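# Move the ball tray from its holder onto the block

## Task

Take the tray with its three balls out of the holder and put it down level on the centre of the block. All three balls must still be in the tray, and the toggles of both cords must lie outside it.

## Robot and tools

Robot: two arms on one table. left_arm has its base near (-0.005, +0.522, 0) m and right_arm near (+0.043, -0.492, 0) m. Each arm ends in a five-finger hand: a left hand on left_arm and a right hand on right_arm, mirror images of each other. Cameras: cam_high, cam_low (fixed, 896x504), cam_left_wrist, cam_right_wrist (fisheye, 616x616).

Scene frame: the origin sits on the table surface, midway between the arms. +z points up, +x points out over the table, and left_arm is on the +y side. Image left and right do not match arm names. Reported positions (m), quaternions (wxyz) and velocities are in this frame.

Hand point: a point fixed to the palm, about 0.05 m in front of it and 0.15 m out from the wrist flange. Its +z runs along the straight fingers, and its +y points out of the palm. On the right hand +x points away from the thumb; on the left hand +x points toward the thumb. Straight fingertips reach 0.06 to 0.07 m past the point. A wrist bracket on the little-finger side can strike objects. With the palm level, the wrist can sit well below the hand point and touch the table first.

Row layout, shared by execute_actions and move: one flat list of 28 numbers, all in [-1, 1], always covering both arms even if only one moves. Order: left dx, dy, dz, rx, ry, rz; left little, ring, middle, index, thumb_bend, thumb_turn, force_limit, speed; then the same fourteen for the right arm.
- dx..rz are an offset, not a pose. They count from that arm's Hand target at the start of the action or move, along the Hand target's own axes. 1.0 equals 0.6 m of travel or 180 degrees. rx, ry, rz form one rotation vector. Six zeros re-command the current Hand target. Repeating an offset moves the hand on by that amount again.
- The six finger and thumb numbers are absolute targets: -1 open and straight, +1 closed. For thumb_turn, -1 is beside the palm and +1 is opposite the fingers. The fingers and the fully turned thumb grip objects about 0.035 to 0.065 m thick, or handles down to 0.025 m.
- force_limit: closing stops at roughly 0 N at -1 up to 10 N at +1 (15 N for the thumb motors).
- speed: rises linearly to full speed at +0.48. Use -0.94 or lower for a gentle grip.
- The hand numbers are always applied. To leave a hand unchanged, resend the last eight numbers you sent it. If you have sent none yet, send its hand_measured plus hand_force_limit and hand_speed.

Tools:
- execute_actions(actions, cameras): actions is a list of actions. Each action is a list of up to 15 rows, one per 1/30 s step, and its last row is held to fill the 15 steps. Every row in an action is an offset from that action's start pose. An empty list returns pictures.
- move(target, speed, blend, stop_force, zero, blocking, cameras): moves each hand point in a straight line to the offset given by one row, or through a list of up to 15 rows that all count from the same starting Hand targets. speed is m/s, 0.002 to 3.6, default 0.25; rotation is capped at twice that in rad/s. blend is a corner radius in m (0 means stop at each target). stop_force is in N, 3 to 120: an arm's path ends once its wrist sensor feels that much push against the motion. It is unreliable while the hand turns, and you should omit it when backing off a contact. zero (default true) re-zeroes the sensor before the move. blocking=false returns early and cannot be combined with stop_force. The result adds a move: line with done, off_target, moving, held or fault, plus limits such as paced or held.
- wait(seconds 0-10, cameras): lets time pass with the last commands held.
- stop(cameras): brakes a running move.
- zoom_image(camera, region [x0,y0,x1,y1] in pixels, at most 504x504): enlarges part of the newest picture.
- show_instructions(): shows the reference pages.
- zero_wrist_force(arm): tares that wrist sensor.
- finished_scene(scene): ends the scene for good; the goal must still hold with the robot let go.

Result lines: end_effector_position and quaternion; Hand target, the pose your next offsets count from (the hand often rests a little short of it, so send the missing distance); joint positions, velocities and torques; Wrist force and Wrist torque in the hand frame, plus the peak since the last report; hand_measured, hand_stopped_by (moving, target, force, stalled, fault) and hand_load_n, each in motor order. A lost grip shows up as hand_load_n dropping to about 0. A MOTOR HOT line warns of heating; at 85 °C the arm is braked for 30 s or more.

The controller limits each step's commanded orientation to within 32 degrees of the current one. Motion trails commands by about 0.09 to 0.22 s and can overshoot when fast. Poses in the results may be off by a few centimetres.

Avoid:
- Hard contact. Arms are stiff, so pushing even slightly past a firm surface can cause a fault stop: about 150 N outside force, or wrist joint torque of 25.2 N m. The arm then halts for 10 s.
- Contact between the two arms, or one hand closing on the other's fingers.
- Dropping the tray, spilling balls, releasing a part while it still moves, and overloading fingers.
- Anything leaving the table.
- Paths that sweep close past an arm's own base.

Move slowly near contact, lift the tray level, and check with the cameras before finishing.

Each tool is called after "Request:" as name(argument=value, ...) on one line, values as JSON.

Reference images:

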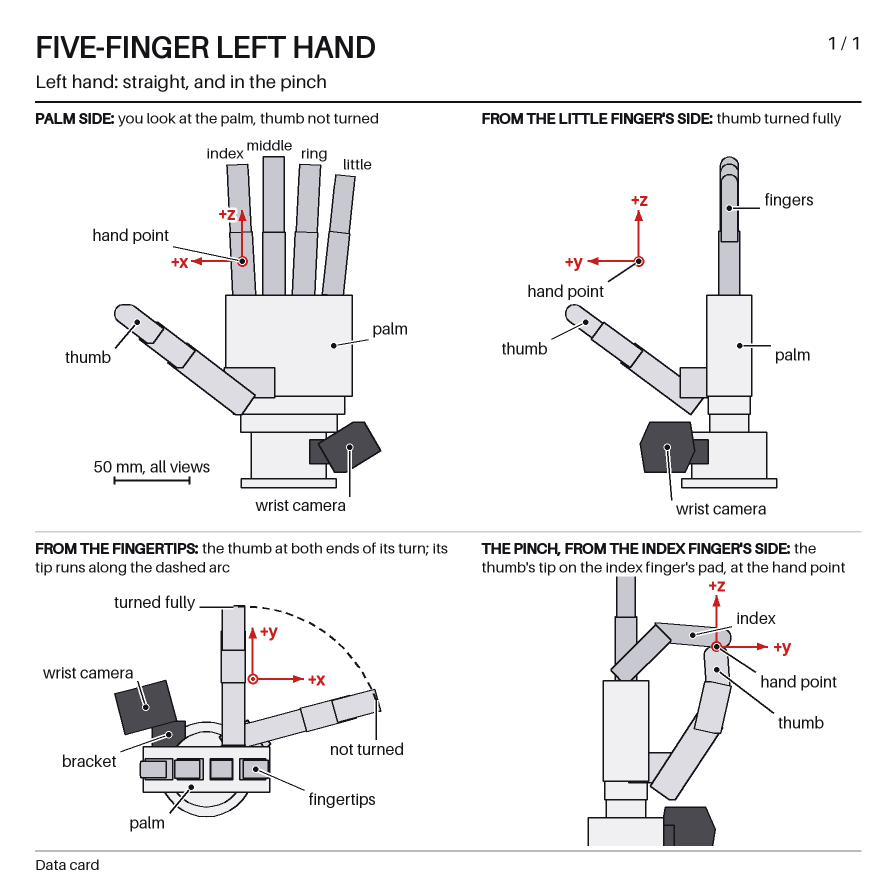

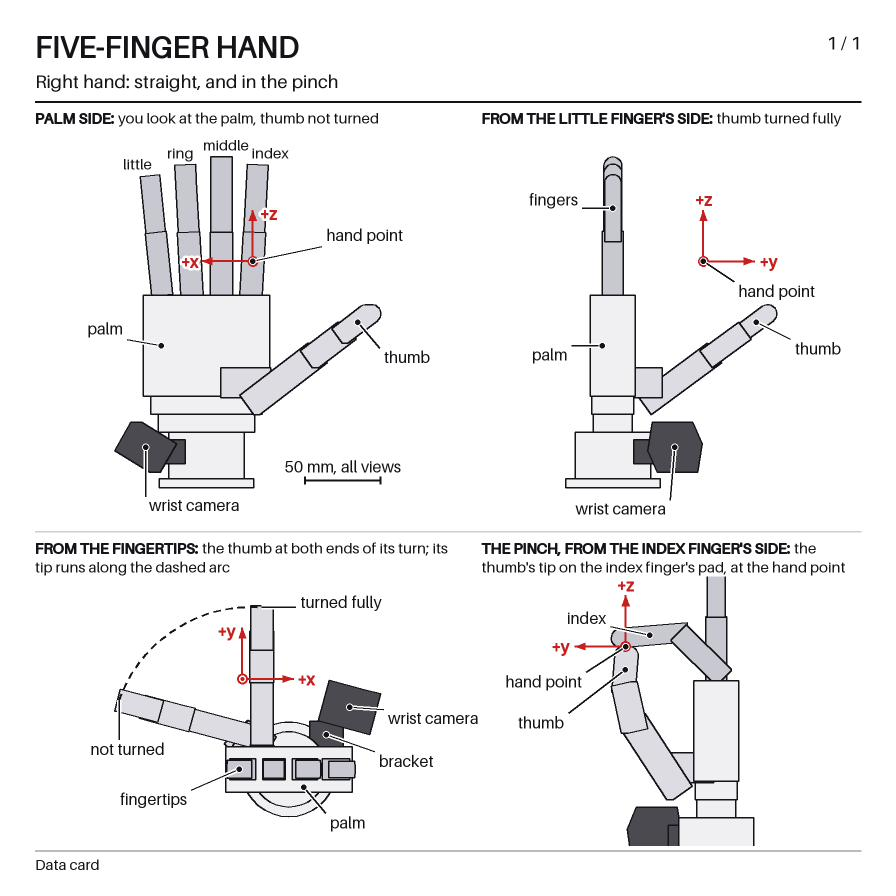

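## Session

Request:
execute_actions(actions=[])

Request:
zoom_image(camera="cam_high", region=[370, 150, 650, 330])

Scene clock: 0.00 s.
left_arm: end_effector_position=(+0.5906, +0.6883, +0.2997) hand_measured=(-1.000, -1.000, -1.000, -1.000, -1.000, -1.000) hand_load_n=(+0.0, +0.0, +0.0, +0.0, +0.0, +0.0) hand_stopped_by=(target, target, target, target, target, target) hand_force_limit=0.00 hand_speed=-0.80 end_effector_quat_wxyz=(-0.418, +0.879, -0.216, +0.085) | right_arm: end_effector_position=(+0.9204, -0.5618, +0.2400) hand_measured=(-1.000, -1.000, -1.000, -1.000, -1.000, -1.000) hand_load_n=(+0.0, +0.0, +0.0, +0.0, +0.0, +0.0) hand_stopped_by=(target, target, target, target, target, target) hand_force_limit=0.00 hand_speed=-0.80 end_effector_quat_wxyz=(-0.201, +0.293, -0.615, +0.704)
Joint positions: left_arm=[3.483 -1.987 -1.104 2.228 -2.147 2.614] | right_arm=[0.016 -0.803 1.015 -0.317 2.379 -3.384]
Joint velocities: within noise
Joint torques (N m): no reading
Wrist force (N): no reading
Wrist torque (N m): no reading
Wrist force, peak (N): no reading
Hand target: left_arm +0.5906, +0.6883, +0.2997; -0.418, +0.879, -0.216, +0.085 | right_arm +0.9204, -0.5618, +0.2400; -0.201, +0.293, -0.615, +0.704
camera_calibration:
cam_left_wrist: T_world_to_cam=[[0.510239, 0.411326, 0.755293, -0.813174], [0.476318, -0.866376, 0.150044, 0.271937], [0.716085, 0.283201, -0.637981, -0.313088], [0, 0, 0, 1]] pos_world=[0.509582, 0.658747, 0.373638]
cam_right_wrist: T_world_to_cam=[[-0.239246, -0.320156, -0.916658, 0.263173], [0.276481, 0.882529, -0.380396, 0.336494], [0.930763, -0.344446, -0.122624, -0.903136], [0, 0, 0, 1]] pos_world=[0.810535, -0.523791, 0.258495]

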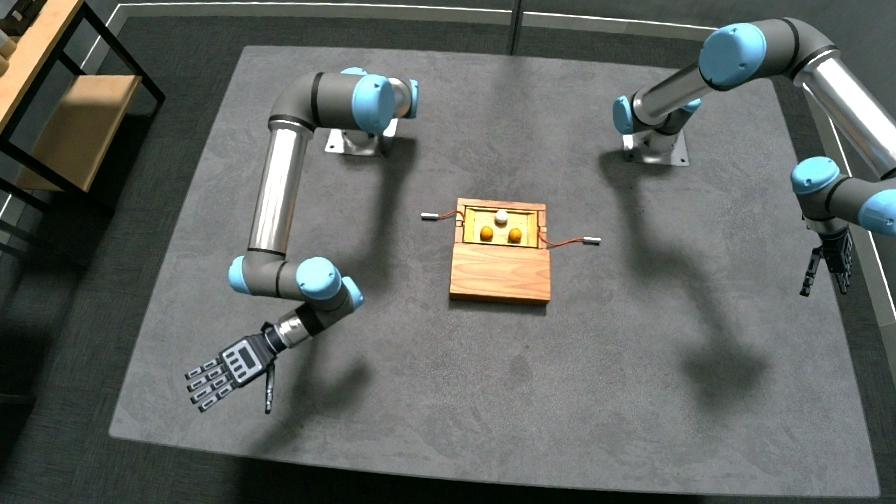

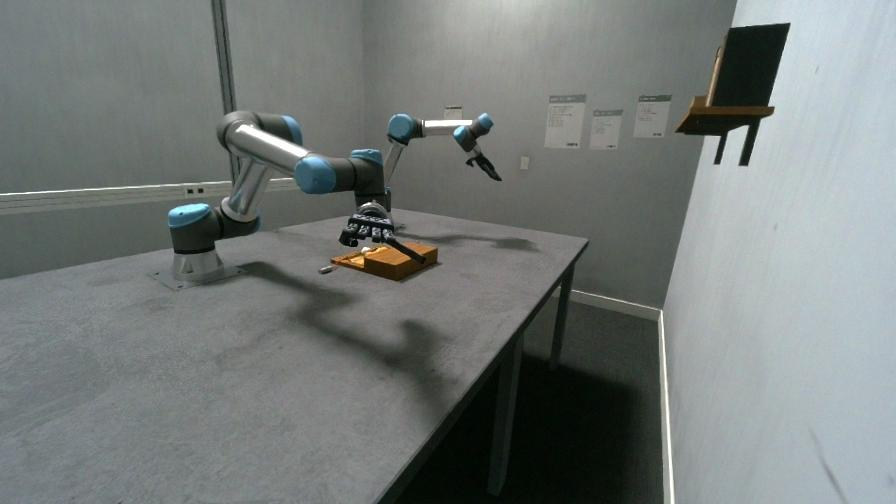

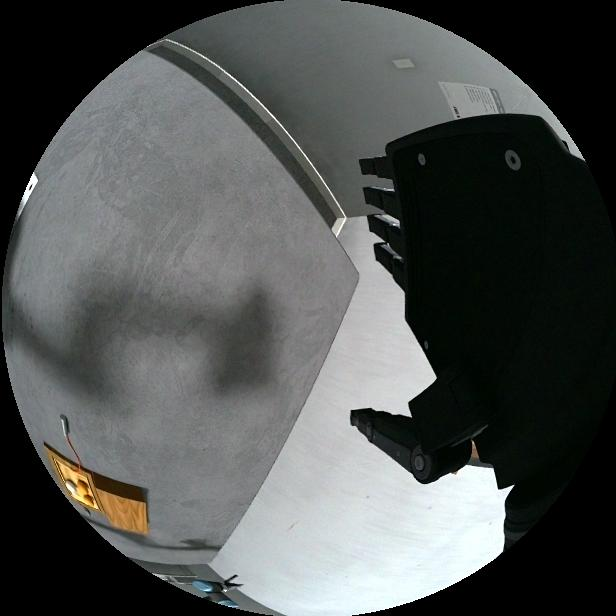

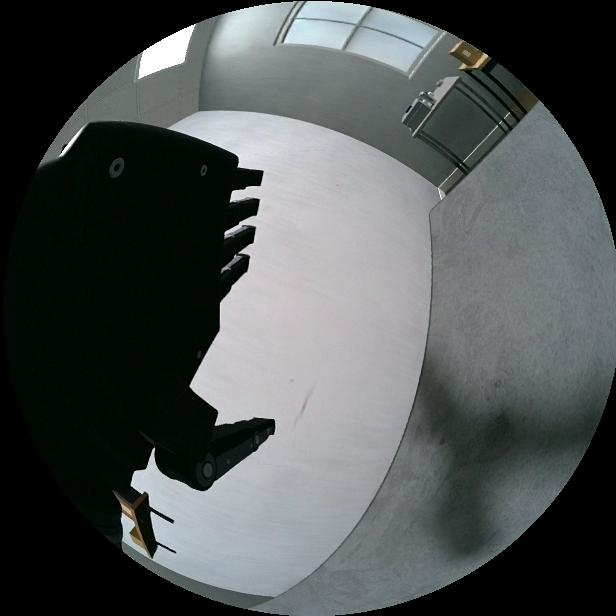

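Scaled by 1.800 from the camera's 896x504 image, which has a finer 1280x720 frame.

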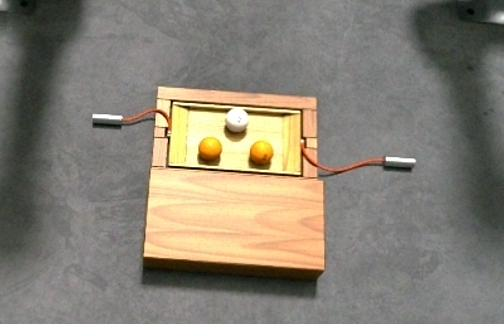

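Request:
move(target=[0.0945,0.7102,-0.3917,-0.0435,0.2876,0.2739,0.8,0.8,0.25,0.3,-0.9,1,0,0,0.2405,0.11,-0.9033,-0.2587,-0.2792,-0.0626,0.8,0.8,0.25,0.25,-0.9,1,0,0], speed=0.3)

Scene clock: 58.93 s.
left_arm: end_effector_position=(+0.4326, +0.2612, +0.1192) hand_measured=(+0.800, +0.800, +0.250, +0.300, -0.900, +1.000) hand_load_n=(+0.0, +0.5, +0.0, +0.0, +0.0, +0.0) hand_stopped_by=(target, target, target, target, target, target) hand_force_limit=0.00 hand_speed=0.00 end_effector_quat_wxyz=(+0.225, -0.615, +0.710, -0.258) | right_arm: end_effector_position=(+0.4502, -0.2596, +0.1599) hand_measured=(+0.800, +0.800, +0.250, +0.250, -0.900, +1.000) hand_load_n=(+0.0, +0.0, +0.5, +0.0, +0.0, +0.0) hand_stopped_by=(target, target, target, target, target, target) hand_force_limit=0.00 hand_speed=0.00 end_effector_quat_wxyz=(-0.242, +0.664, -0.665, +0.242)
Joint positions: left_arm=[2.906 -1.782 -1.792 2.701 -1.63 3.073] | right_arm=[0.272 -1.484 1.829 0.54 1.711 -2.972]
Joint torques (N m): left_arm=[0.19 30.25 25.56 -2.16 -0.16 -2.39] | right_arm=[-0.93 -16.1 -23.75 0.35 -0.03 -3.07]
Wrist force (N): left_arm=[0.2 0.3 0.5] | right_arm=[-1.0 0.2 -0.3]
Wrist torque (N m): left_arm=[0.02 -0.01 0.09] | right_arm=[-0.16 0.04 -0.03]
Wrist force, peak (N): left_arm=[1.5 1.1 0.7] | right_arm=[-1.6 1.6 -0.7]
Hand target: left_arm +0.4326, +0.2611, +0.1192; +0.225, -0.615, +0.710, -0.258 | right_arm +0.4501, -0.2596, +0.1598; -0.242, +0.664, -0.665, +0.242
Off the commanded pose: left_arm 0.000 m, 0 deg | right_arm 0.000 m, 0 deg.
move: done

Request:
move(target=[0,0.0632,0.0753,0,0,0,0.8,0.8,0.25,0.3,-0.9,1,0,0,-0.0793,0.1857,0.0292,0,0,0,0.8,0.8,0.25,0.25,-0.9,1,0,0], speed=0.15, cameras=["cam_high","cam_left_wrist","cam_right_wrist"])

Request:
zoom_image(camera="cam_right_wrist", region=[220, 200, 440, 420])

Request:
zoom_image(camera="cam_left_wrist", region=[180, 200, 400, 420])

Scene clock: 71.80 s.
left_arm: end_effector_position=(+0.4326, +0.2612, +0.0602) hand_measured=(+0.800, +0.800, +0.250, +0.300, -0.900, +1.000) hand_load_n=(+0.0, +0.0, +0.0, +0.0, +0.0, +0.0) hand_stopped_by=(target, target, target, target, target, target) hand_force_limit=0.00 hand_speed=0.00 end_effector_quat_wxyz=(+0.225, -0.615, +0.710, -0.258) | right_arm: end_effector_position=(+0.3760, -0.2120, +0.0748) hand_measured=(+0.800, +0.800, +0.250, +0.250, -0.900, +1.000) hand_load_n=(+0.0, +0.0, +0.0, +0.0, +0.0, +0.0) hand_stopped_by=(target, target, target, target, target, target) hand_force_limit=0.00 hand_speed=0.00 end_effector_quat_wxyz=(-0.242, +0.664, -0.665, +0.242)
Joint positions: left_arm=[2.906 -1.853 -1.873 2.852 -1.63 3.074] | right_arm=[0.491 -1.438 2.028 0.332 1.847 -2.797]
Joint torques (N m): left_arm=[10.61 33.94 26.39 -1.61 1.1 2.13] | right_arm=[2.22 -33.3 -18.29 0.97 -0.65 -2.5]
Wrist force (N): left_arm=[0.1 0.3 0.6] | right_arm=[-1.1 0.2 -1.2]
Wrist torque (N m): left_arm=[0.02 0.01 0.06] | right_arm=[-0.07 0.09 0.02]
Wrist force, peak (N): left_arm=[0.1 0.9 1.0] | right_arm=[-1.3 1.4 -0.7]
Hand target: left_arm +0.4327, +0.2612, +0.0603; +0.225, -0.615, +0.710, -0.258 | right_arm +0.3760, -0.2120, +0.0748; -0.242, +0.664, -0.665, +0.242
Off the commanded pose: left_arm 0.000 m, 0 deg | right_arm 0.000 m, 0 deg.
move: done
camera_calibration:
cam_left_wrist: T_world_to_cam=[[0.681835, -0.348964, 0.642904, -0.244928], [-0.628623, -0.728961, 0.271015, 0.447902], [0.374078, -0.588932, -0.716397, 0.148714], [0, 0, 0, 1]] pos_world=[0.392931, 0.328615, 0.142616]
cam_right_wrist: T_world_to_cam=[[-0.735177, -0.232832, -0.636635, 0.277618], [-0.484606, 0.837216, 0.253428, 0.344645], [0.473995, 0.494832, -0.728334, 0.0988144], [0, 0, 0, 1]] pos_world=[0.324278, -0.272801, 0.161369]
Images, in order (width x height): cam_high 896x504, cam_left_wrist 616x616, cam_right_wrist 616x616.

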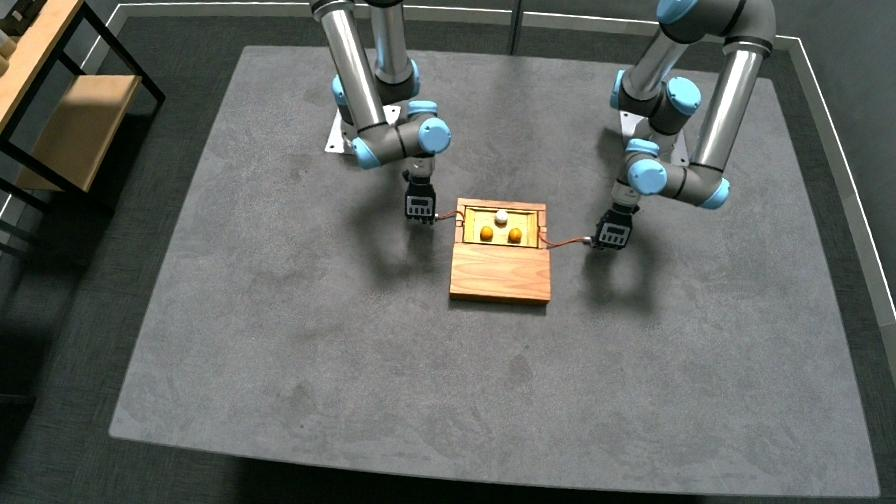

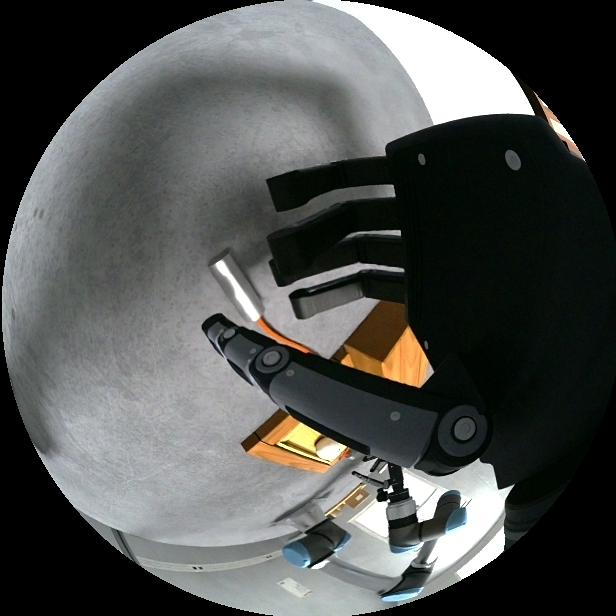

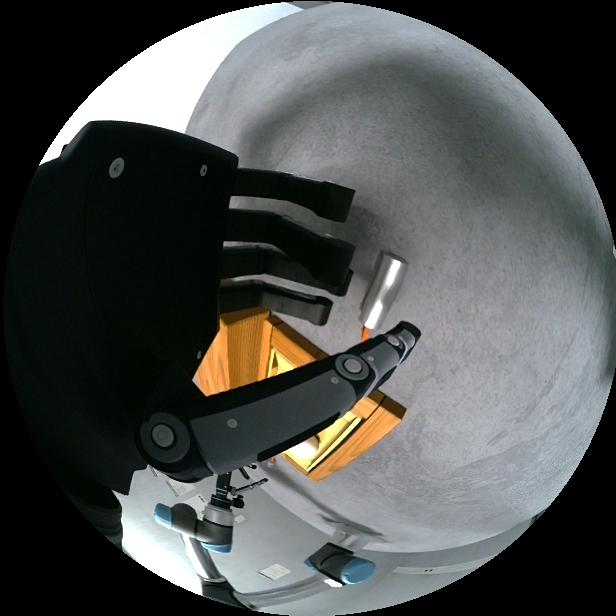

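Scaled by 2.291 from the camera's 616x616 image, which has a finer 880x880 frame.

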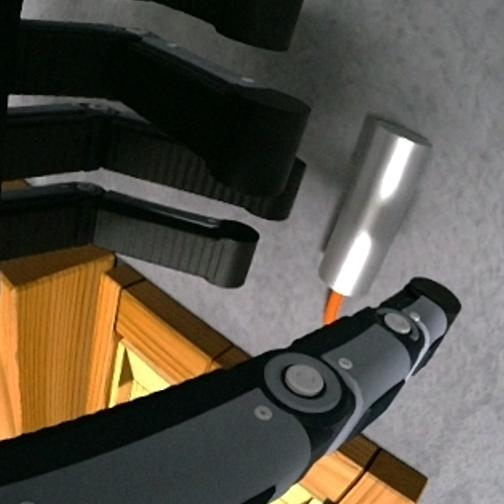

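Scaled by 2.291 from the camera's 616x616 image, which has a finer 880x880 frame.

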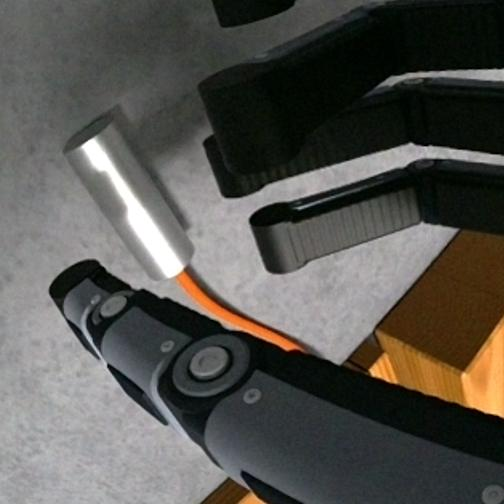

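Request:
move(target=[-0.0043,0.0507,0.0548,0,0,0,0.8,0.8,0.25,0.3,-0.9,1,0,0,0.002,0.0457,0.0493,0,0,0,0.8,0.8,0.28,0.3,-0.9,1,0,0], speed=0.04, stop_force=5, cameras=["cam_left_wrist","cam_right_wrist"])

Request:
zoom_image(camera="cam_right_wrist", region=[220, 200, 440, 420])

Request:
zoom_image(camera="cam_left_wrist", region=[180, 200, 400, 420])

Scene clock: 107.47 s.
left_arm: end_effector_position=(+0.4310, +0.2642, +0.0155) hand_measured=(+0.800, +0.800, +0.250, +0.300, -0.900, +1.000) hand_load_n=(+0.0, +0.0, +0.0, +0.0, +0.0, +0.0) hand_stopped_by=(target, target, target, target, target, target) hand_force_limit=0.00 hand_speed=0.00 end_effector_quat_wxyz=(+0.225, -0.615, +0.710, -0.258) | right_arm: end_effector_position=(+0.3740, -0.2132, +0.0346) hand_measured=(+0.800, +0.800, +0.280, +0.300, -0.900, +1.000) hand_load_n=(+0.0, +0.0, +0.0, +0.0, +0.0, +0.0) hand_stopped_by=(target, target, target, target, target, target) hand_force_limit=0.00 hand_speed=0.00 end_effector_quat_wxyz=(-0.242, +0.664, -0.665, +0.242)
Joint positions: left_arm=[2.913 -1.913 -1.93 2.97 -1.626 3.079] | right_arm=[0.49 -1.378 2.084 0.216 1.846 -2.798]
Joint torques (N m): left_arm=[-5.42 37.46 24.41 -1.57 -1.04 -0.79] | right_arm=[-5.41 -35.92 -23.64 1.74 -0.78 -2.74]
Wrist force (N): left_arm=[0.3 0.4 -0.1] | right_arm=[-1.1 0.0 -1.0]
Wrist torque (N m): left_arm=[0.07 -0.06 -0.05] | right_arm=[-0.11 0.10 0.02]
Wrist force, peak (N): left_arm=[0.3 0.9 0.5] | right_arm=[-1.3 -0.1 -1.2]
Hand target: left_arm +0.4310, +0.2641, +0.0155; +0.225, -0.615, +0.710, -0.258 | right_arm +0.3740, -0.2132, +0.0346; -0.242, +0.664, -0.665, +0.242
Off the commanded pose: left_arm 0.000 m, 0 deg | right_arm 0.000 m, 0 deg.
move: done
camera_calibration:
cam_left_wrist: T_world_to_cam=[[0.681726, -0.349019, 0.642989, -0.214], [-0.62869, -0.728952, 0.270884, 0.461233], [0.374164, -0.58891, -0.71637, 0.119013], [0, 0, 0, 1]] pos_world=[0.391331, 0.331615, 0.0979164]
cam_right_wrist: T_world_to_cam=[[-0.735035, -0.232867, -0.636787, 0.250198], [-0.484736, 0.837154, 0.253385, 0.35484], [0.474083, 0.494921, -0.728216, 0.0709369], [0, 0, 0, 1]] pos_world=[0.322278, -0.273901, 0.121069]
Images, in order (width x height): cam_left_wrist 616x616, cam_right_wrist 616x616.

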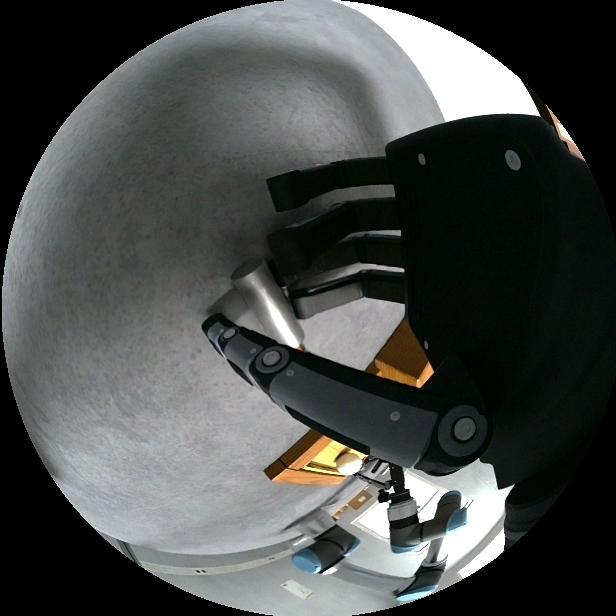

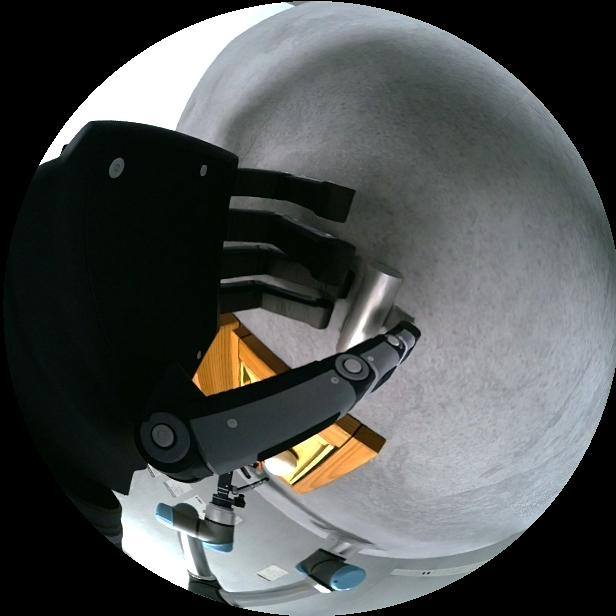

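Scaled by 2.291 from the camera's 616x616 image, which has a finer 880x880 frame.

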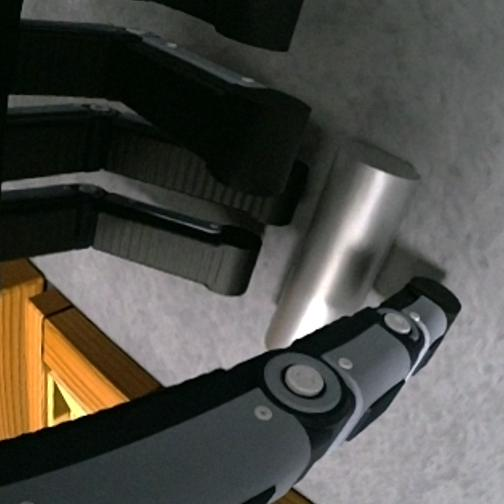

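Scaled by 2.291 from the camera's 616x616 image, which has a finer 880x880 frame.

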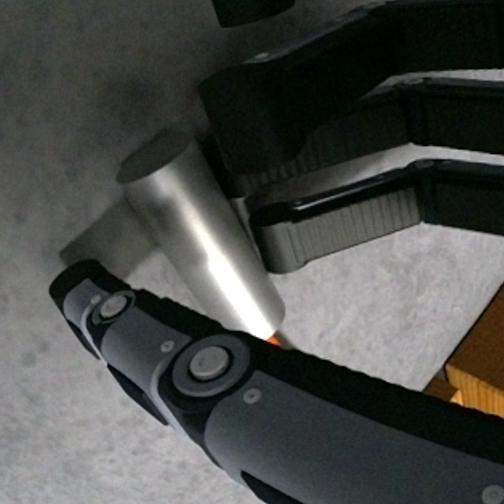

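Request:
move(target=[0,0,0,0,0,0,0.8,0.8,0.25,0.3,0.3,1,-0.3,-0.8,0,0,0,0,0,0,0.8,0.8,0.28,0.3,0.3,1,-0.3,-0.8], cameras=["cam_left_wrist","cam_right_wrist"])

Request:
zoom_image(camera="cam_right_wrist", region=[220, 200, 440, 420])

Request:
zoom_image(camera="cam_left_wrist", region=[180, 200, 400, 420])

Scene clock: 114.63 s.
left_arm: end_effector_position=(+0.4310, +0.2641, +0.0155) hand_measured=(+0.800, +0.800, +0.250, +0.300, -0.600, +1.000) hand_load_n=(+0.0, +0.0, +4.5, +1.0, +6.5, -1.5) hand_stopped_by=(target, target, target, target, force, target) hand_force_limit=-0.30 hand_speed=-0.80 end_effector_quat_wxyz=(+0.225, -0.615, +0.710, -0.258) | right_arm: end_effector_position=(+0.3740, -0.2132, +0.0346) hand_measured=(+0.800, +0.800, +0.280, +0.300, -0.630, +1.000) hand_load_n=(+0.0, +0.0, +3.5, +0.0, +6.0, +1.5) hand_stopped_by=(target, target, target, target, force, target) hand_force_limit=-0.30 hand_speed=-0.80 end_effector_quat_wxyz=(-0.242, +0.664, -0.665, +0.242)
Joint positions: left_arm=[2.913 -1.913 -1.93 2.97 -1.626 3.079] | right_arm=[0.49 -1.378 2.084 0.216 1.846 -2.798]
Joint torques (N m): left_arm=[-6.59 36.97 23.67 0.32 -1.04 -2.31] | right_arm=[2.18 -33.04 -22.19 -0.81 0.4 -1.62]
Wrist force (N): left_arm=[0.3 0.1 -0.4] | right_arm=[-0.6 -1.8 -4.4]
Wrist torque (N m): left_arm=[0.08 -0.04 -0.05] | right_arm=[-0.21 0.13 -0.01]
Wrist force, peak (N): left_arm=[0.1 0.8 0.3] | right_arm=[-0.5 -1.4 -4.9]
Hand target: left_arm +0.4310, +0.2641, +0.0155; +0.225, -0.615, +0.710, -0.258 | right_arm +0.3740, -0.2132, +0.0346; -0.242, +0.664, -0.665, +0.242
Off the commanded pose: left_arm 0.000 m, 0 deg | right_arm 0.000 m, 0 deg.
move: done
camera_calibration:
cam_left_wrist: T_world_to_cam=[[0.681702, -0.348981, 0.643035, -0.214043], [-0.6287, -0.728936, 0.270904, 0.461157], [0.374191, -0.588952, -0.716321, 0.118953], [0, 0, 0, 1]] pos_world=[0.391332, 0.331515, 0.0979164]
cam_right_wrist: T_world_to_cam=[[-0.735005, -0.232836, -0.636833, 0.250202], [-0.484748, 0.837141, 0.253404, 0.354838], [0.474117, 0.494956, -0.72817, 0.07093], [0, 0, 0, 1]] pos_world=[0.322278, -0.273901, 0.121069]
Images, in order (width x height): cam_left_wrist 616x616, cam_right_wrist 616x616.

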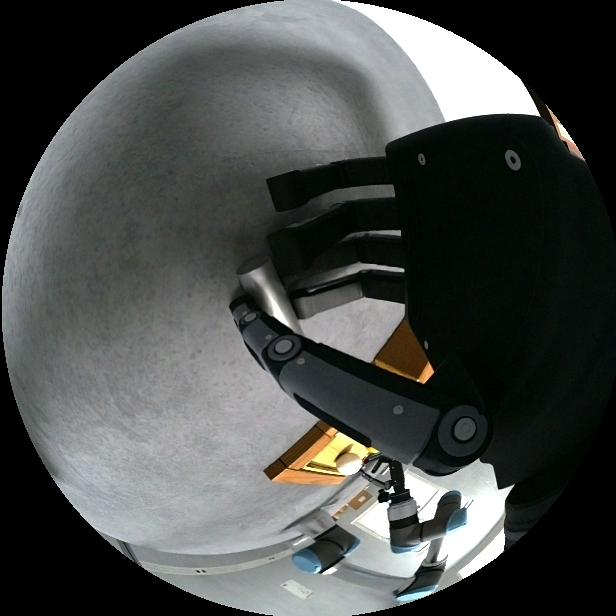

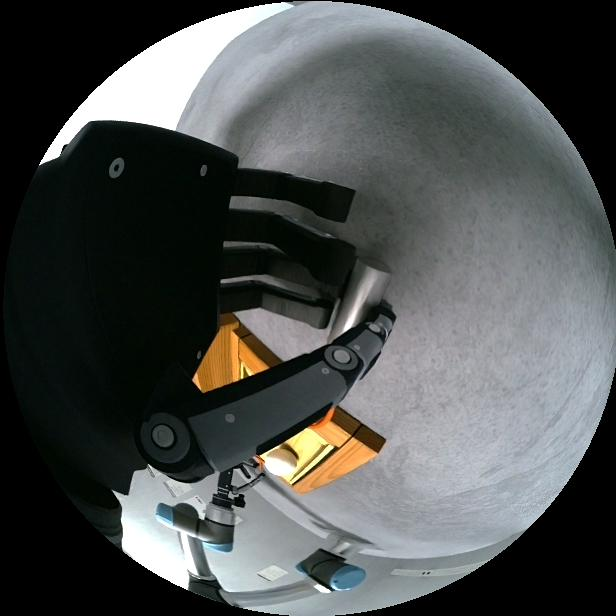

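Scaled by 2.291 from the camera's 616x616 image, which has a finer 880x880 frame.

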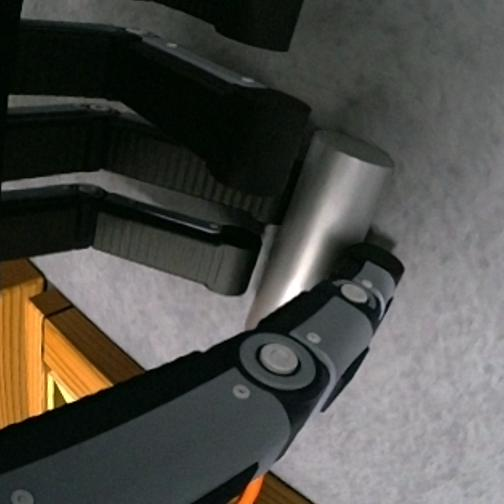

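Scaled by 2.291 from the camera's 616x616 image, which has a finer 880x880 frame.

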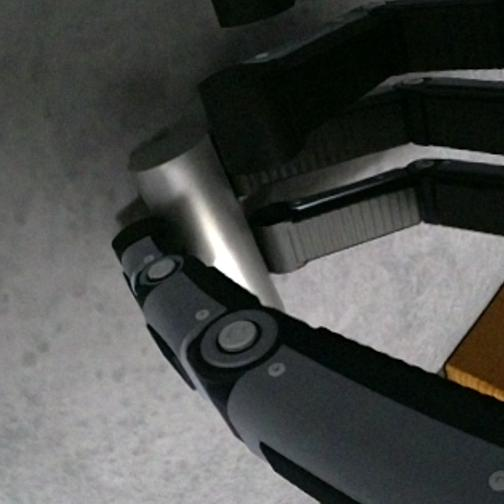

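Request:
move(target=[0,0,0,0,0,0,0.8,0.8,0.45,0.45,0.32,1,-0.1,-0.85,0,0,0,0,0,0,0.8,0.8,0.45,0.5,0.32,1,-0.1,-0.85])

Scene clock: 123.77 s.
left_arm: end_effector_position=(+0.4310, +0.2641, +0.0155) hand_measured=(+0.800, +0.800, +0.250, +0.368, -0.598, +1.000) hand_load_n=(+0.0, +0.0, +3.0, +4.5, +10.5, -2.0) hand_stopped_by=(target, target, force, force, force, target) hand_force_limit=-0.10 hand_speed=-0.85 end_effector_quat_wxyz=(+0.225, -0.615, +0.710, -0.258) | right_arm: end_effector_position=(+0.3740, -0.2132, +0.0346) hand_measured=(+0.800, +0.800, +0.290, +0.500, -0.628, +1.000) hand_load_n=(+0.0, +0.0, +7.0, +0.5, +8.5, +3.0) hand_stopped_by=(target, target, force, target, force, target) hand_force_limit=-0.10 hand_speed=-0.85 end_effector_quat_wxyz=(-0.242, +0.664, -0.665, +0.242)
Joint positions: left_arm=[2.913 -1.913 -1.93 2.97 -1.626 3.079] | right_arm=[0.49 -1.378 2.084 0.216 1.846 -2.798]
Joint torques (N m): left_arm=[-6.78 34.5 23.33 0.34 -1.03 -2.27] | right_arm=[1.85 -19.62 -17.35 -0.95 1.05 -0.5]
Wrist force (N): left_arm=[0.2 0.6 0.2] | right_arm=[-0.9 0.1 -1.0]
Wrist torque (N m): left_arm=[0.09 -0.01 -0.07] | right_arm=[-0.10 0.07 0.03]
Wrist force, peak (N): left_arm=[0.6 0.7 0.4] | right_arm=[-0.6 -1.9 -4.9]
Hand target: left_arm +0.4310, +0.2641, +0.0155; +0.225, -0.615, +0.710, -0.258 | right_arm +0.3740, -0.2132, +0.0346; -0.242, +0.664, -0.665, +0.242
Off the commanded pose: left_arm 0.000 m, 0 deg | right_arm 0.000 m, 0 deg.
move: done

Request:
move(target=[0,0,0,0,0,0,0.8,0.8,0.45,0.45,0.32,1,-0.1,-0.85,0,0,0,0,0,0,0.8,0.8,0.45,0.62,0.32,1,-0.1,-0.85])

Scene clock: 129.60 s.
left_arm: end_effector_position=(+0.4310, +0.2641, +0.0155) hand_measured=(+0.800, +0.800, +0.250, +0.368, -0.598, +1.000) hand_load_n=(+0.0, +0.0, +3.0, +4.5, +10.0, -2.0) hand_stopped_by=(target, target, force, force, force, target) hand_force_limit=-0.10 hand_speed=-0.85 end_effector_quat_wxyz=(+0.225, -0.615, +0.710, -0.258) | right_arm: end_effector_position=(+0.3740, -0.2132, +0.0346) hand_measured=(+0.800, +0.800, +0.290, +0.620, -0.628, +1.000) hand_load_n=(+0.0, +0.0, +7.0, +0.0, +8.5, +2.5) hand_stopped_by=(target, target, force, target, force, target) hand_force_limit=-0.10 hand_speed=-0.85 end_effector_quat_wxyz=(-0.242, +0.664, -0.665, +0.242)
Joint positions: left_arm=[2.913 -1.913 -1.93 2.97 -1.626 3.079] | right_arm=[0.49 -1.378 2.084 0.216 1.846 -2.798]
Joint torques (N m): left_arm=[-6.87 32.51 22.04 0.29 -1.03 -2.26] | right_arm=[2.11 -19.38 -12.55 -1.04 1.07 0.44]
Wrist force (N): left_arm=[0.2 0.5 0.5] | right_arm=[-0.9 -0.4 -1.0]
Wrist torque (N m): left_arm=[0.06 -0.02 -0.06] | right_arm=[-0.16 0.06 0.02]
Wrist force, peak (N): left_arm=[0.5 0.9 0.3] | right_arm=[-1.3 0.0 -1.3]
Hand target: left_arm +0.4310, +0.2641, +0.0155; +0.225, -0.615, +0.710, -0.258 | right_arm +0.3740, -0.2132, +0.0346; -0.242, +0.664, -0.665, +0.242
Off the commanded pose: left_arm 0.000 m, 0 deg | right_arm 0.000 m, 0 deg.
move: done

Request:
move(target=[[0,0,0,0,0,0,0.8,0.8,0.45,0.45,0.32,1,-0.1,-0.85,0,0,0,0,0,0,0.8,0.8,0.25,0.28,-0.85,1,-0.1,-0.3],[0,0,0,0,0,0,0.8,0.8,0.45,0.45,0.32,1,-0.1,-0.85,0,0.001,0.001,0,-0.025,-0.0298,0.8,0.8,0.25,0.28,-0.85,1,-0.1,-0.3],[0,0,0,0,0,0,0.8,0.8,0.45,0.45,0.32,1,-0.1,-0.85,0,0.001,0.001,0,-0.025,-0.0298,0.8,0.8,0.25,0.28,0.3,1,-0.3,-0.8]], speed=0.1, cameras=["cam_right_wrist"])

Request:
zoom_image(camera="cam_right_wrist", region=[220, 200, 440, 420])

Scene clock: 145.63 s.
left_arm: end_effector_position=(+0.4310, +0.2641, +0.0155) hand_measured=(+0.800, +0.800, +0.250, +0.368, -0.598, +1.000) hand_load_n=(+0.0, +0.0, +3.0, +5.0, +10.5, -2.0) hand_stopped_by=(target, target, force, force, force, target) hand_force_limit=-0.10 hand_speed=-0.85 end_effector_quat_wxyz=(+0.225, -0.615, +0.710, -0.258) | right_arm: end_effector_position=(+0.3739, -0.2132, +0.0337) hand_measured=(+0.800, +0.800, +0.250, +0.280, -0.598, +1.000) hand_load_n=(+0.0, +0.0, +4.0, +1.0, +6.0, -1.5) hand_stopped_by=(target, target, target, target, force, target) hand_force_limit=-0.30 hand_speed=-0.80 end_effector_quat_wxyz=(-0.256, +0.704, -0.623, +0.226)
Joint positions: left_arm=[2.913 -1.913 -1.93 2.97 -1.626 3.079] | right_arm=[0.442 -1.401 2.108 0.184 1.741 -2.935]
Joint torques (N m): left_arm=[-7.11 28.68 20.86 0.29 -1.17 -2.13] | right_arm=[6.7 -16.45 -23.68 1.92 -0.32 -1.52]
Wrist force (N): left_arm=[0.2 0.5 0.1] | right_arm=[-1.6 -0.1 -1.4]
Wrist torque (N m): left_arm=[0.08 -0.03 -0.06] | right_arm=[-0.11 0.18 -0.08]
Wrist force, peak (N): left_arm=[0.5 0.9 0.3] | right_arm=[-1.6 -0.1 -1.4]
Hand target: left_arm +0.4310, +0.2641, +0.0155; +0.225, -0.615, +0.710, -0.258 | right_arm +0.3739, -0.2132, +0.0337; -0.256, +0.704, -0.623, +0.226
Off the commanded pose: left_arm 0.000 m, 0 deg | right_arm 0.000 m, 0 deg.
move: done
camera_calibration:
cam_right_wrist: T_world_to_cam=[[-0.701189, -0.320663, -0.636796, 0.218213], [-0.583164, 0.77179, 0.253494, 0.37788], [0.410187, 0.549103, -0.72817, 0.105747], [0, 0, 0, 1]] pos_world=[0.329999, -0.279737, 0.120169]
Images, in order (width x height): cam_right_wrist 616x616.

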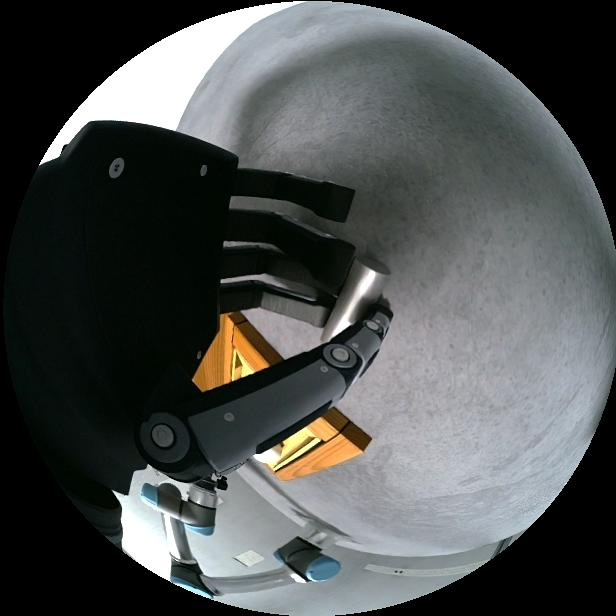

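Scaled by 2.291 from the camera's 616x616 image, which has a finer 880x880 frame.

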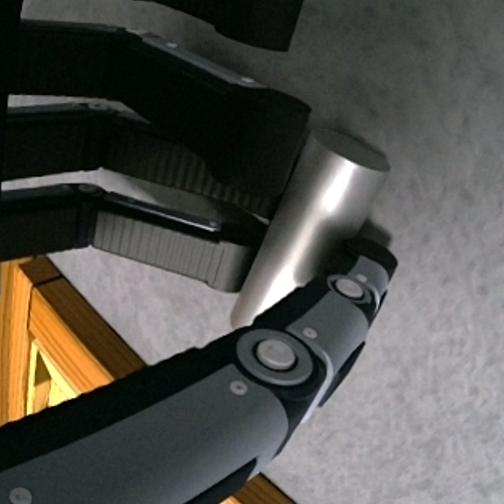

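Now middle 4, index 1 (contact). Close both more.

Request:
move(target=[0,0,0,0,0,0,0.8,0.8,0.45,0.45,0.32,1,-0.1,-0.85,0,0,0,0,0,0,0.8,0.8,0.45,0.45,0.32,1,-0.1,-0.85])

Scene clock: 149.67 s.
left_arm: end_effector_position=(+0.4310, +0.2641, +0.0155) hand_measured=(+0.800, +0.800, +0.250, +0.368, -0.598, +1.000) hand_load_n=(+0.0, +0.5, +3.0, +5.0, +10.5, -2.5) hand_stopped_by=(target, target, force, force, force, target) hand_force_limit=-0.10 hand_speed=-0.85 end_effector_quat_wxyz=(+0.225, -0.615, +0.710, -0.258) | right_arm: end_effector_position=(+0.3739, -0.2132, +0.0337) hand_measured=(+0.800, +0.800, +0.260, +0.360, -0.598, +1.000) hand_load_n=(+0.0, +0.0, +4.0, +4.5, +11.5, -2.5) hand_stopped_by=(target, target, force, force, force, target) hand_force_limit=-0.10 hand_speed=-0.85 end_effector_quat_wxyz=(-0.256, +0.704, -0.623, +0.226)
Joint positions: left_arm=[2.913 -1.913 -1.93 2.97 -1.626 3.079] | right_arm=[0.442 -1.401 2.108 0.184 1.741 -2.935]
Joint torques (N m): left_arm=[-7.29 26.35 20.19 0.23 -1.14 -2.02] | right_arm=[5.9 -16.9 -22 1.21 -0.26 -2.84]
Wrist force (N): left_arm=[0.3 0.7 0.3] | right_arm=[-1.1 0.0 -0.8]
Wrist torque (N m): left_arm=[0.09 -0.04 -0.06] | right_arm=[-0.16 0.09 -0.06]
Wrist force, peak (N): left_arm=[0.5 0.7 0.4] | right_arm=[-1.4 -0.5 -1.8]
Hand target: left_arm +0.4310, +0.2641, +0.0155; +0.225, -0.615, +0.710, -0.258 | right_arm +0.3739, -0.2132, +0.0337; -0.256, +0.704, -0.623, +0.226
Off the commanded pose: left_arm 0.000 m, 0 deg | right_arm 0.000 m, 0 deg.
move: done

Request:
move(target=[[0,-0.0322,-0.0383,0,0,0,0.8,0.8,0.45,0.45,0.32,1,-0.1,-0.85,0,-0.0322,-0.0383,0,0,0,0.8,0.8,0.45,0.45,0.32,1,-0.1,-0.85],[0.1527,-0.1493,-0.189,0,0,0,0.8,0.8,0.45,0.45,0.32,1,-0.1,-0.85,-0.076,-0.1332,-0.0758,0,0,0,0.8,0.8,0.45,0.45,0.32,1,-0.1,-0.85]], speed=0.08, blend=0.01, cameras=["cam_high","cam_low"])

Request:
zoom_image(camera="cam_high", region=[400, 160, 600, 310])

Request:
zoom_image(camera="cam_low", region=[310, 190, 440, 290])

Scene clock: 183.00 s.
left_arm: end_effector_position=(+0.4135, +0.1738, +0.1597) hand_measured=(+0.800, +0.800, +0.250, +0.368, -0.598, +1.000) hand_load_n=(+0.0, +0.0, +3.0, +4.5, +10.5, -2.0) hand_stopped_by=(target, target, force, force, force, target) hand_force_limit=-0.10 hand_speed=-0.85 end_effector_quat_wxyz=(+0.225, -0.615, +0.710, -0.258) | right_arm: end_effector_position=(+0.4002, -0.1640, +0.1198) hand_measured=(+0.800, +0.800, +0.260, +0.360, -0.598, +1.000) hand_load_n=(+0.0, +0.0, +4.0, +4.5, +11.5, -2.5) hand_stopped_by=(target, target, force, force, force, target) hand_force_limit=-0.10 hand_speed=-0.85 end_effector_quat_wxyz=(-0.256, +0.704, -0.623, +0.226)
Joint positions: left_arm=[2.678 -1.846 -1.605 2.554 -1.775 2.896] | right_arm=[0.545 -1.391 1.837 0.462 1.805 -2.852]
Joint torques (N m): left_arm=[11.01 36.97 6.17 0.73 0.85 2.08] | right_arm=[-7.28 -38.88 -11.31 -1.57 -0.62 -2.76]
Wrist force (N): left_arm=[0.1 0.5 0.0] | right_arm=[-0.7 0.1 -0.4]
Wrist torque (N m): left_arm=[0.09 -0.01 0.03] | right_arm=[-0.15 -0.01 -0.05]
Wrist force, peak (N): left_arm=[0.5 1.2 0.9] | right_arm=[-1.2 0.3 -1.2]
Hand target: left_arm +0.4135, +0.1738, +0.1598; +0.225, -0.615, +0.710, -0.258 | right_arm +0.4002, -0.1640, +0.1199; -0.256, +0.704, -0.623, +0.226
Off the commanded pose: left_arm 0.000 m, 0 deg | right_arm 0.000 m, 0 deg.
move: done
Images, in order (width x height): cam_high 896x504, cam_low 896x504.

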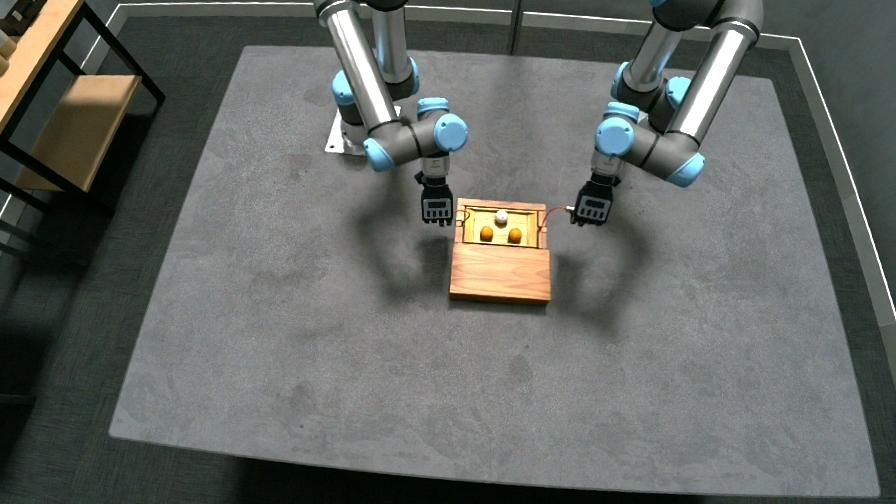

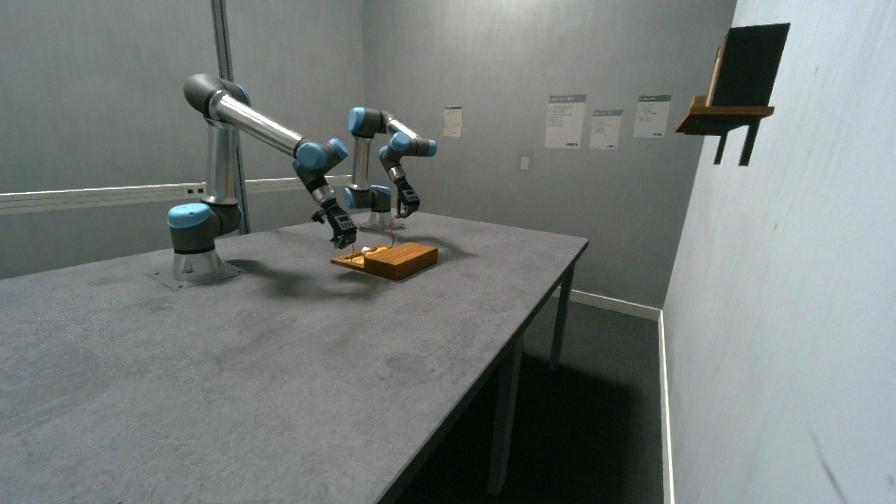

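Scaled by 2.520 from the camera's 896x504 image, which has a finer 1280x720 frame.

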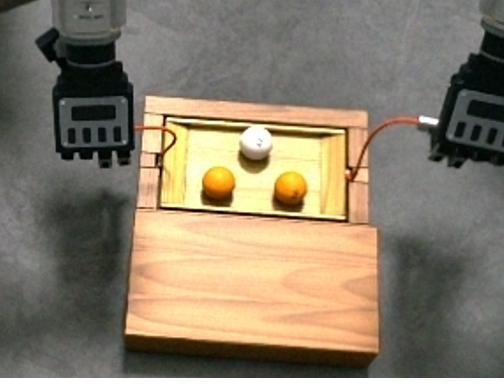

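Scaled by 3.877 from the camera's 896x504 image, which has a finer 1280x720 frame.

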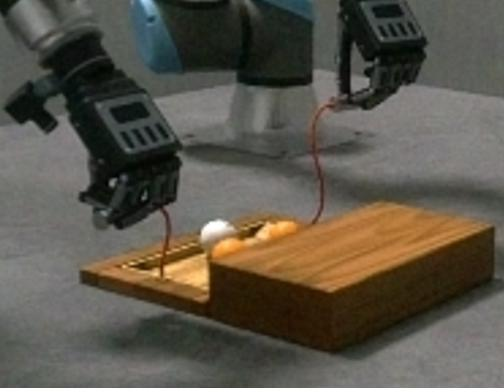

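Request:
zero_wrist_force(arm="left_arm")

Request:
zero_wrist_force(arm="right_arm")

Request:
move(target=[-0.0014,-0.0344,-0.0256,0,0,0,0.8,0.8,0.45,0.45,0.32,1,-0.1,-0.85,0.0012,-0.0323,-0.023,0,0,0,0.8,0.8,0.45,0.45,0.32,1,-0.1,-0.85], speed=0.05, cameras=["cam_high","cam_low"])

Request:
zoom_image(camera="cam_low", region=[310, 190, 440, 290])

Request:
zoom_image(camera="cam_high", region=[400, 160, 600, 310])

Wrist force sensor zeroed.

Wrist force sensor zeroed.

Scene clock: 202.93 s.
left_arm: end_effector_position=(+0.4196, +0.1738, +0.1850) hand_measured=(+0.800, +0.800, +0.250, +0.368, -0.598, +1.000) hand_load_n=(+0.0, +0.0, +3.0, +5.0, +10.0, -2.0) hand_stopped_by=(target, target, force, force, force, target) hand_force_limit=-0.10 hand_speed=-0.85 end_effector_quat_wxyz=(+0.225, -0.615, +0.710, -0.259) end_effector_velocity=(-0.001, +0.000, -0.002) end_effector_angular_velocity=(+0.000, +0.001, -0.001) | right_arm: end_effector_position=(+0.4063, -0.1640, +0.1431) hand_measured=(+0.800, +0.800, +0.260, +0.360, -0.598, +1.000) hand_load_n=(+0.0, +0.0, +4.0, +4.5, +11.5, -2.5) hand_stopped_by=(target, target, force, force, force, target) hand_force_limit=-0.10 hand_speed=-0.85 end_effector_quat_wxyz=(-0.256, +0.704, -0.623, +0.227)
Joint positions: left_arm=[2.685 -1.84 -1.546 2.49 -1.771 2.901] | right_arm=[0.537 -1.405 1.788 0.522 1.8 -2.859]
Joint velocities: left_arm=[-0.001 0 -0.005 0.005 0.001 0] | right_arm=[within noise]
Joint torques (N m): left_arm=[1.42 25.43 4.7 0.63 -0.16 0.97] | right_arm=[2.91 -20.32 -10.81 -1.76 0.14 -1.24]
Wrist force (N, zeroed by zero_wrist_force): left_arm=[-0.1 0.1 0.3] | right_arm=[-0.3 0.3 -0.2]
Wrist torque (N m, zeroed by zero_wrist_force): left_arm=[0.00 0.04 -0.11] | right_arm=[0.05 0.07 0.08]
Wrist force, peak (N, zeroed by zero_wrist_force): left_arm=[0.0 0.4 0.4] | right_arm=[-0.2 -0.3 -0.6]
Hand target: left_arm +0.4195, +0.1738, +0.1848; +0.225, -0.615, +0.710, -0.258 | right_arm +0.4062, -0.1640, +0.1429; -0.256, +0.704, -0.623, +0.226
Off the commanded pose: left_arm 0.000 m, 0 deg | right_arm 0.000 m, 0 deg.
move: done
Images, in order (width x height): cam_high 896x504, cam_low 896x504.

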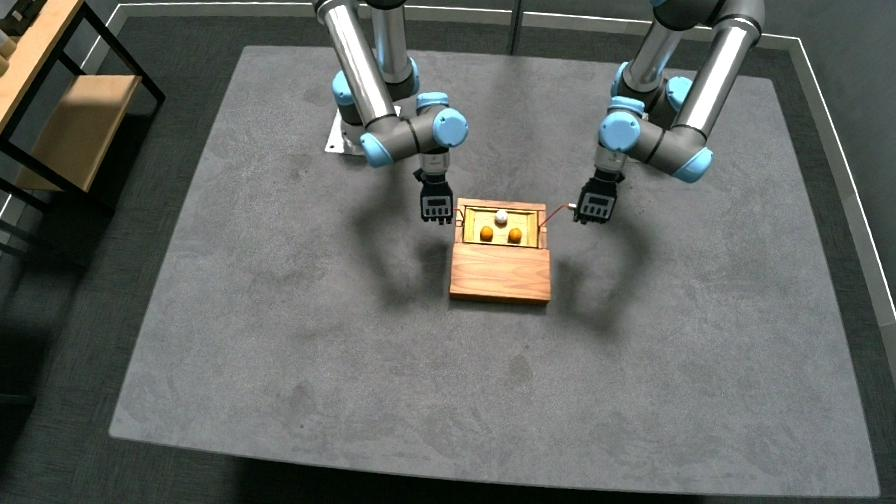

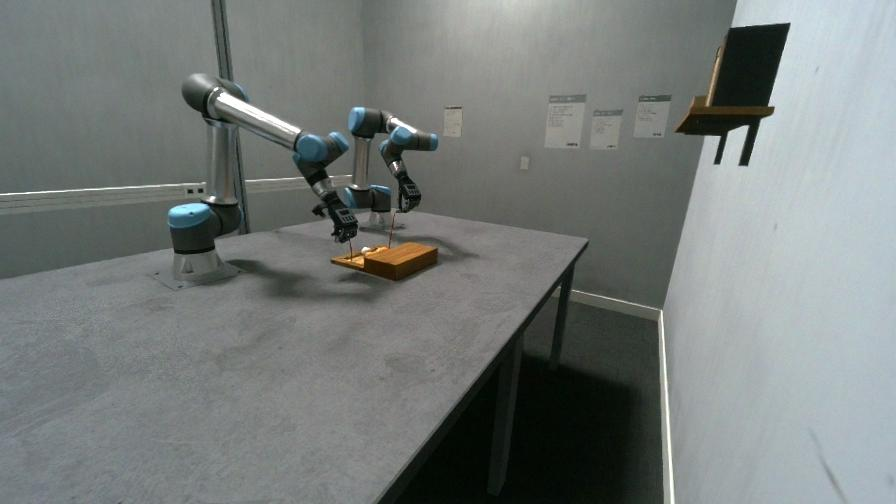

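Scaled by 3.877 from the camera's 896x504 image, which has a finer 1280x720 frame.

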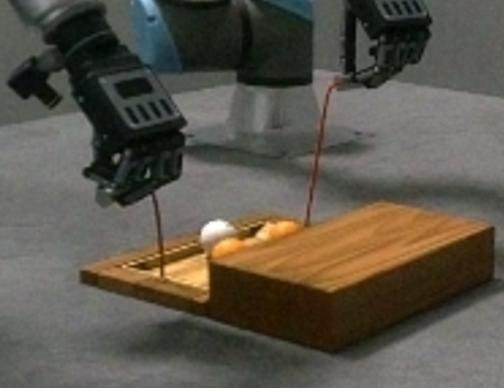

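Scaled by 2.520 from the camera's 896x504 image, which has a finer 1280x720 frame.

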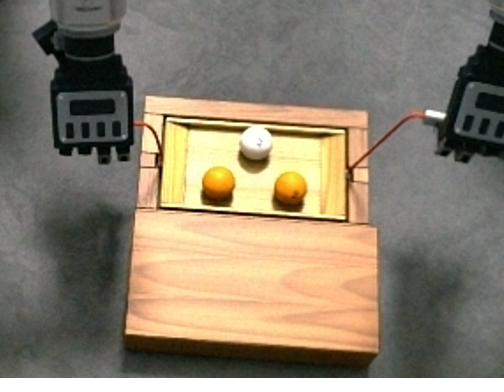

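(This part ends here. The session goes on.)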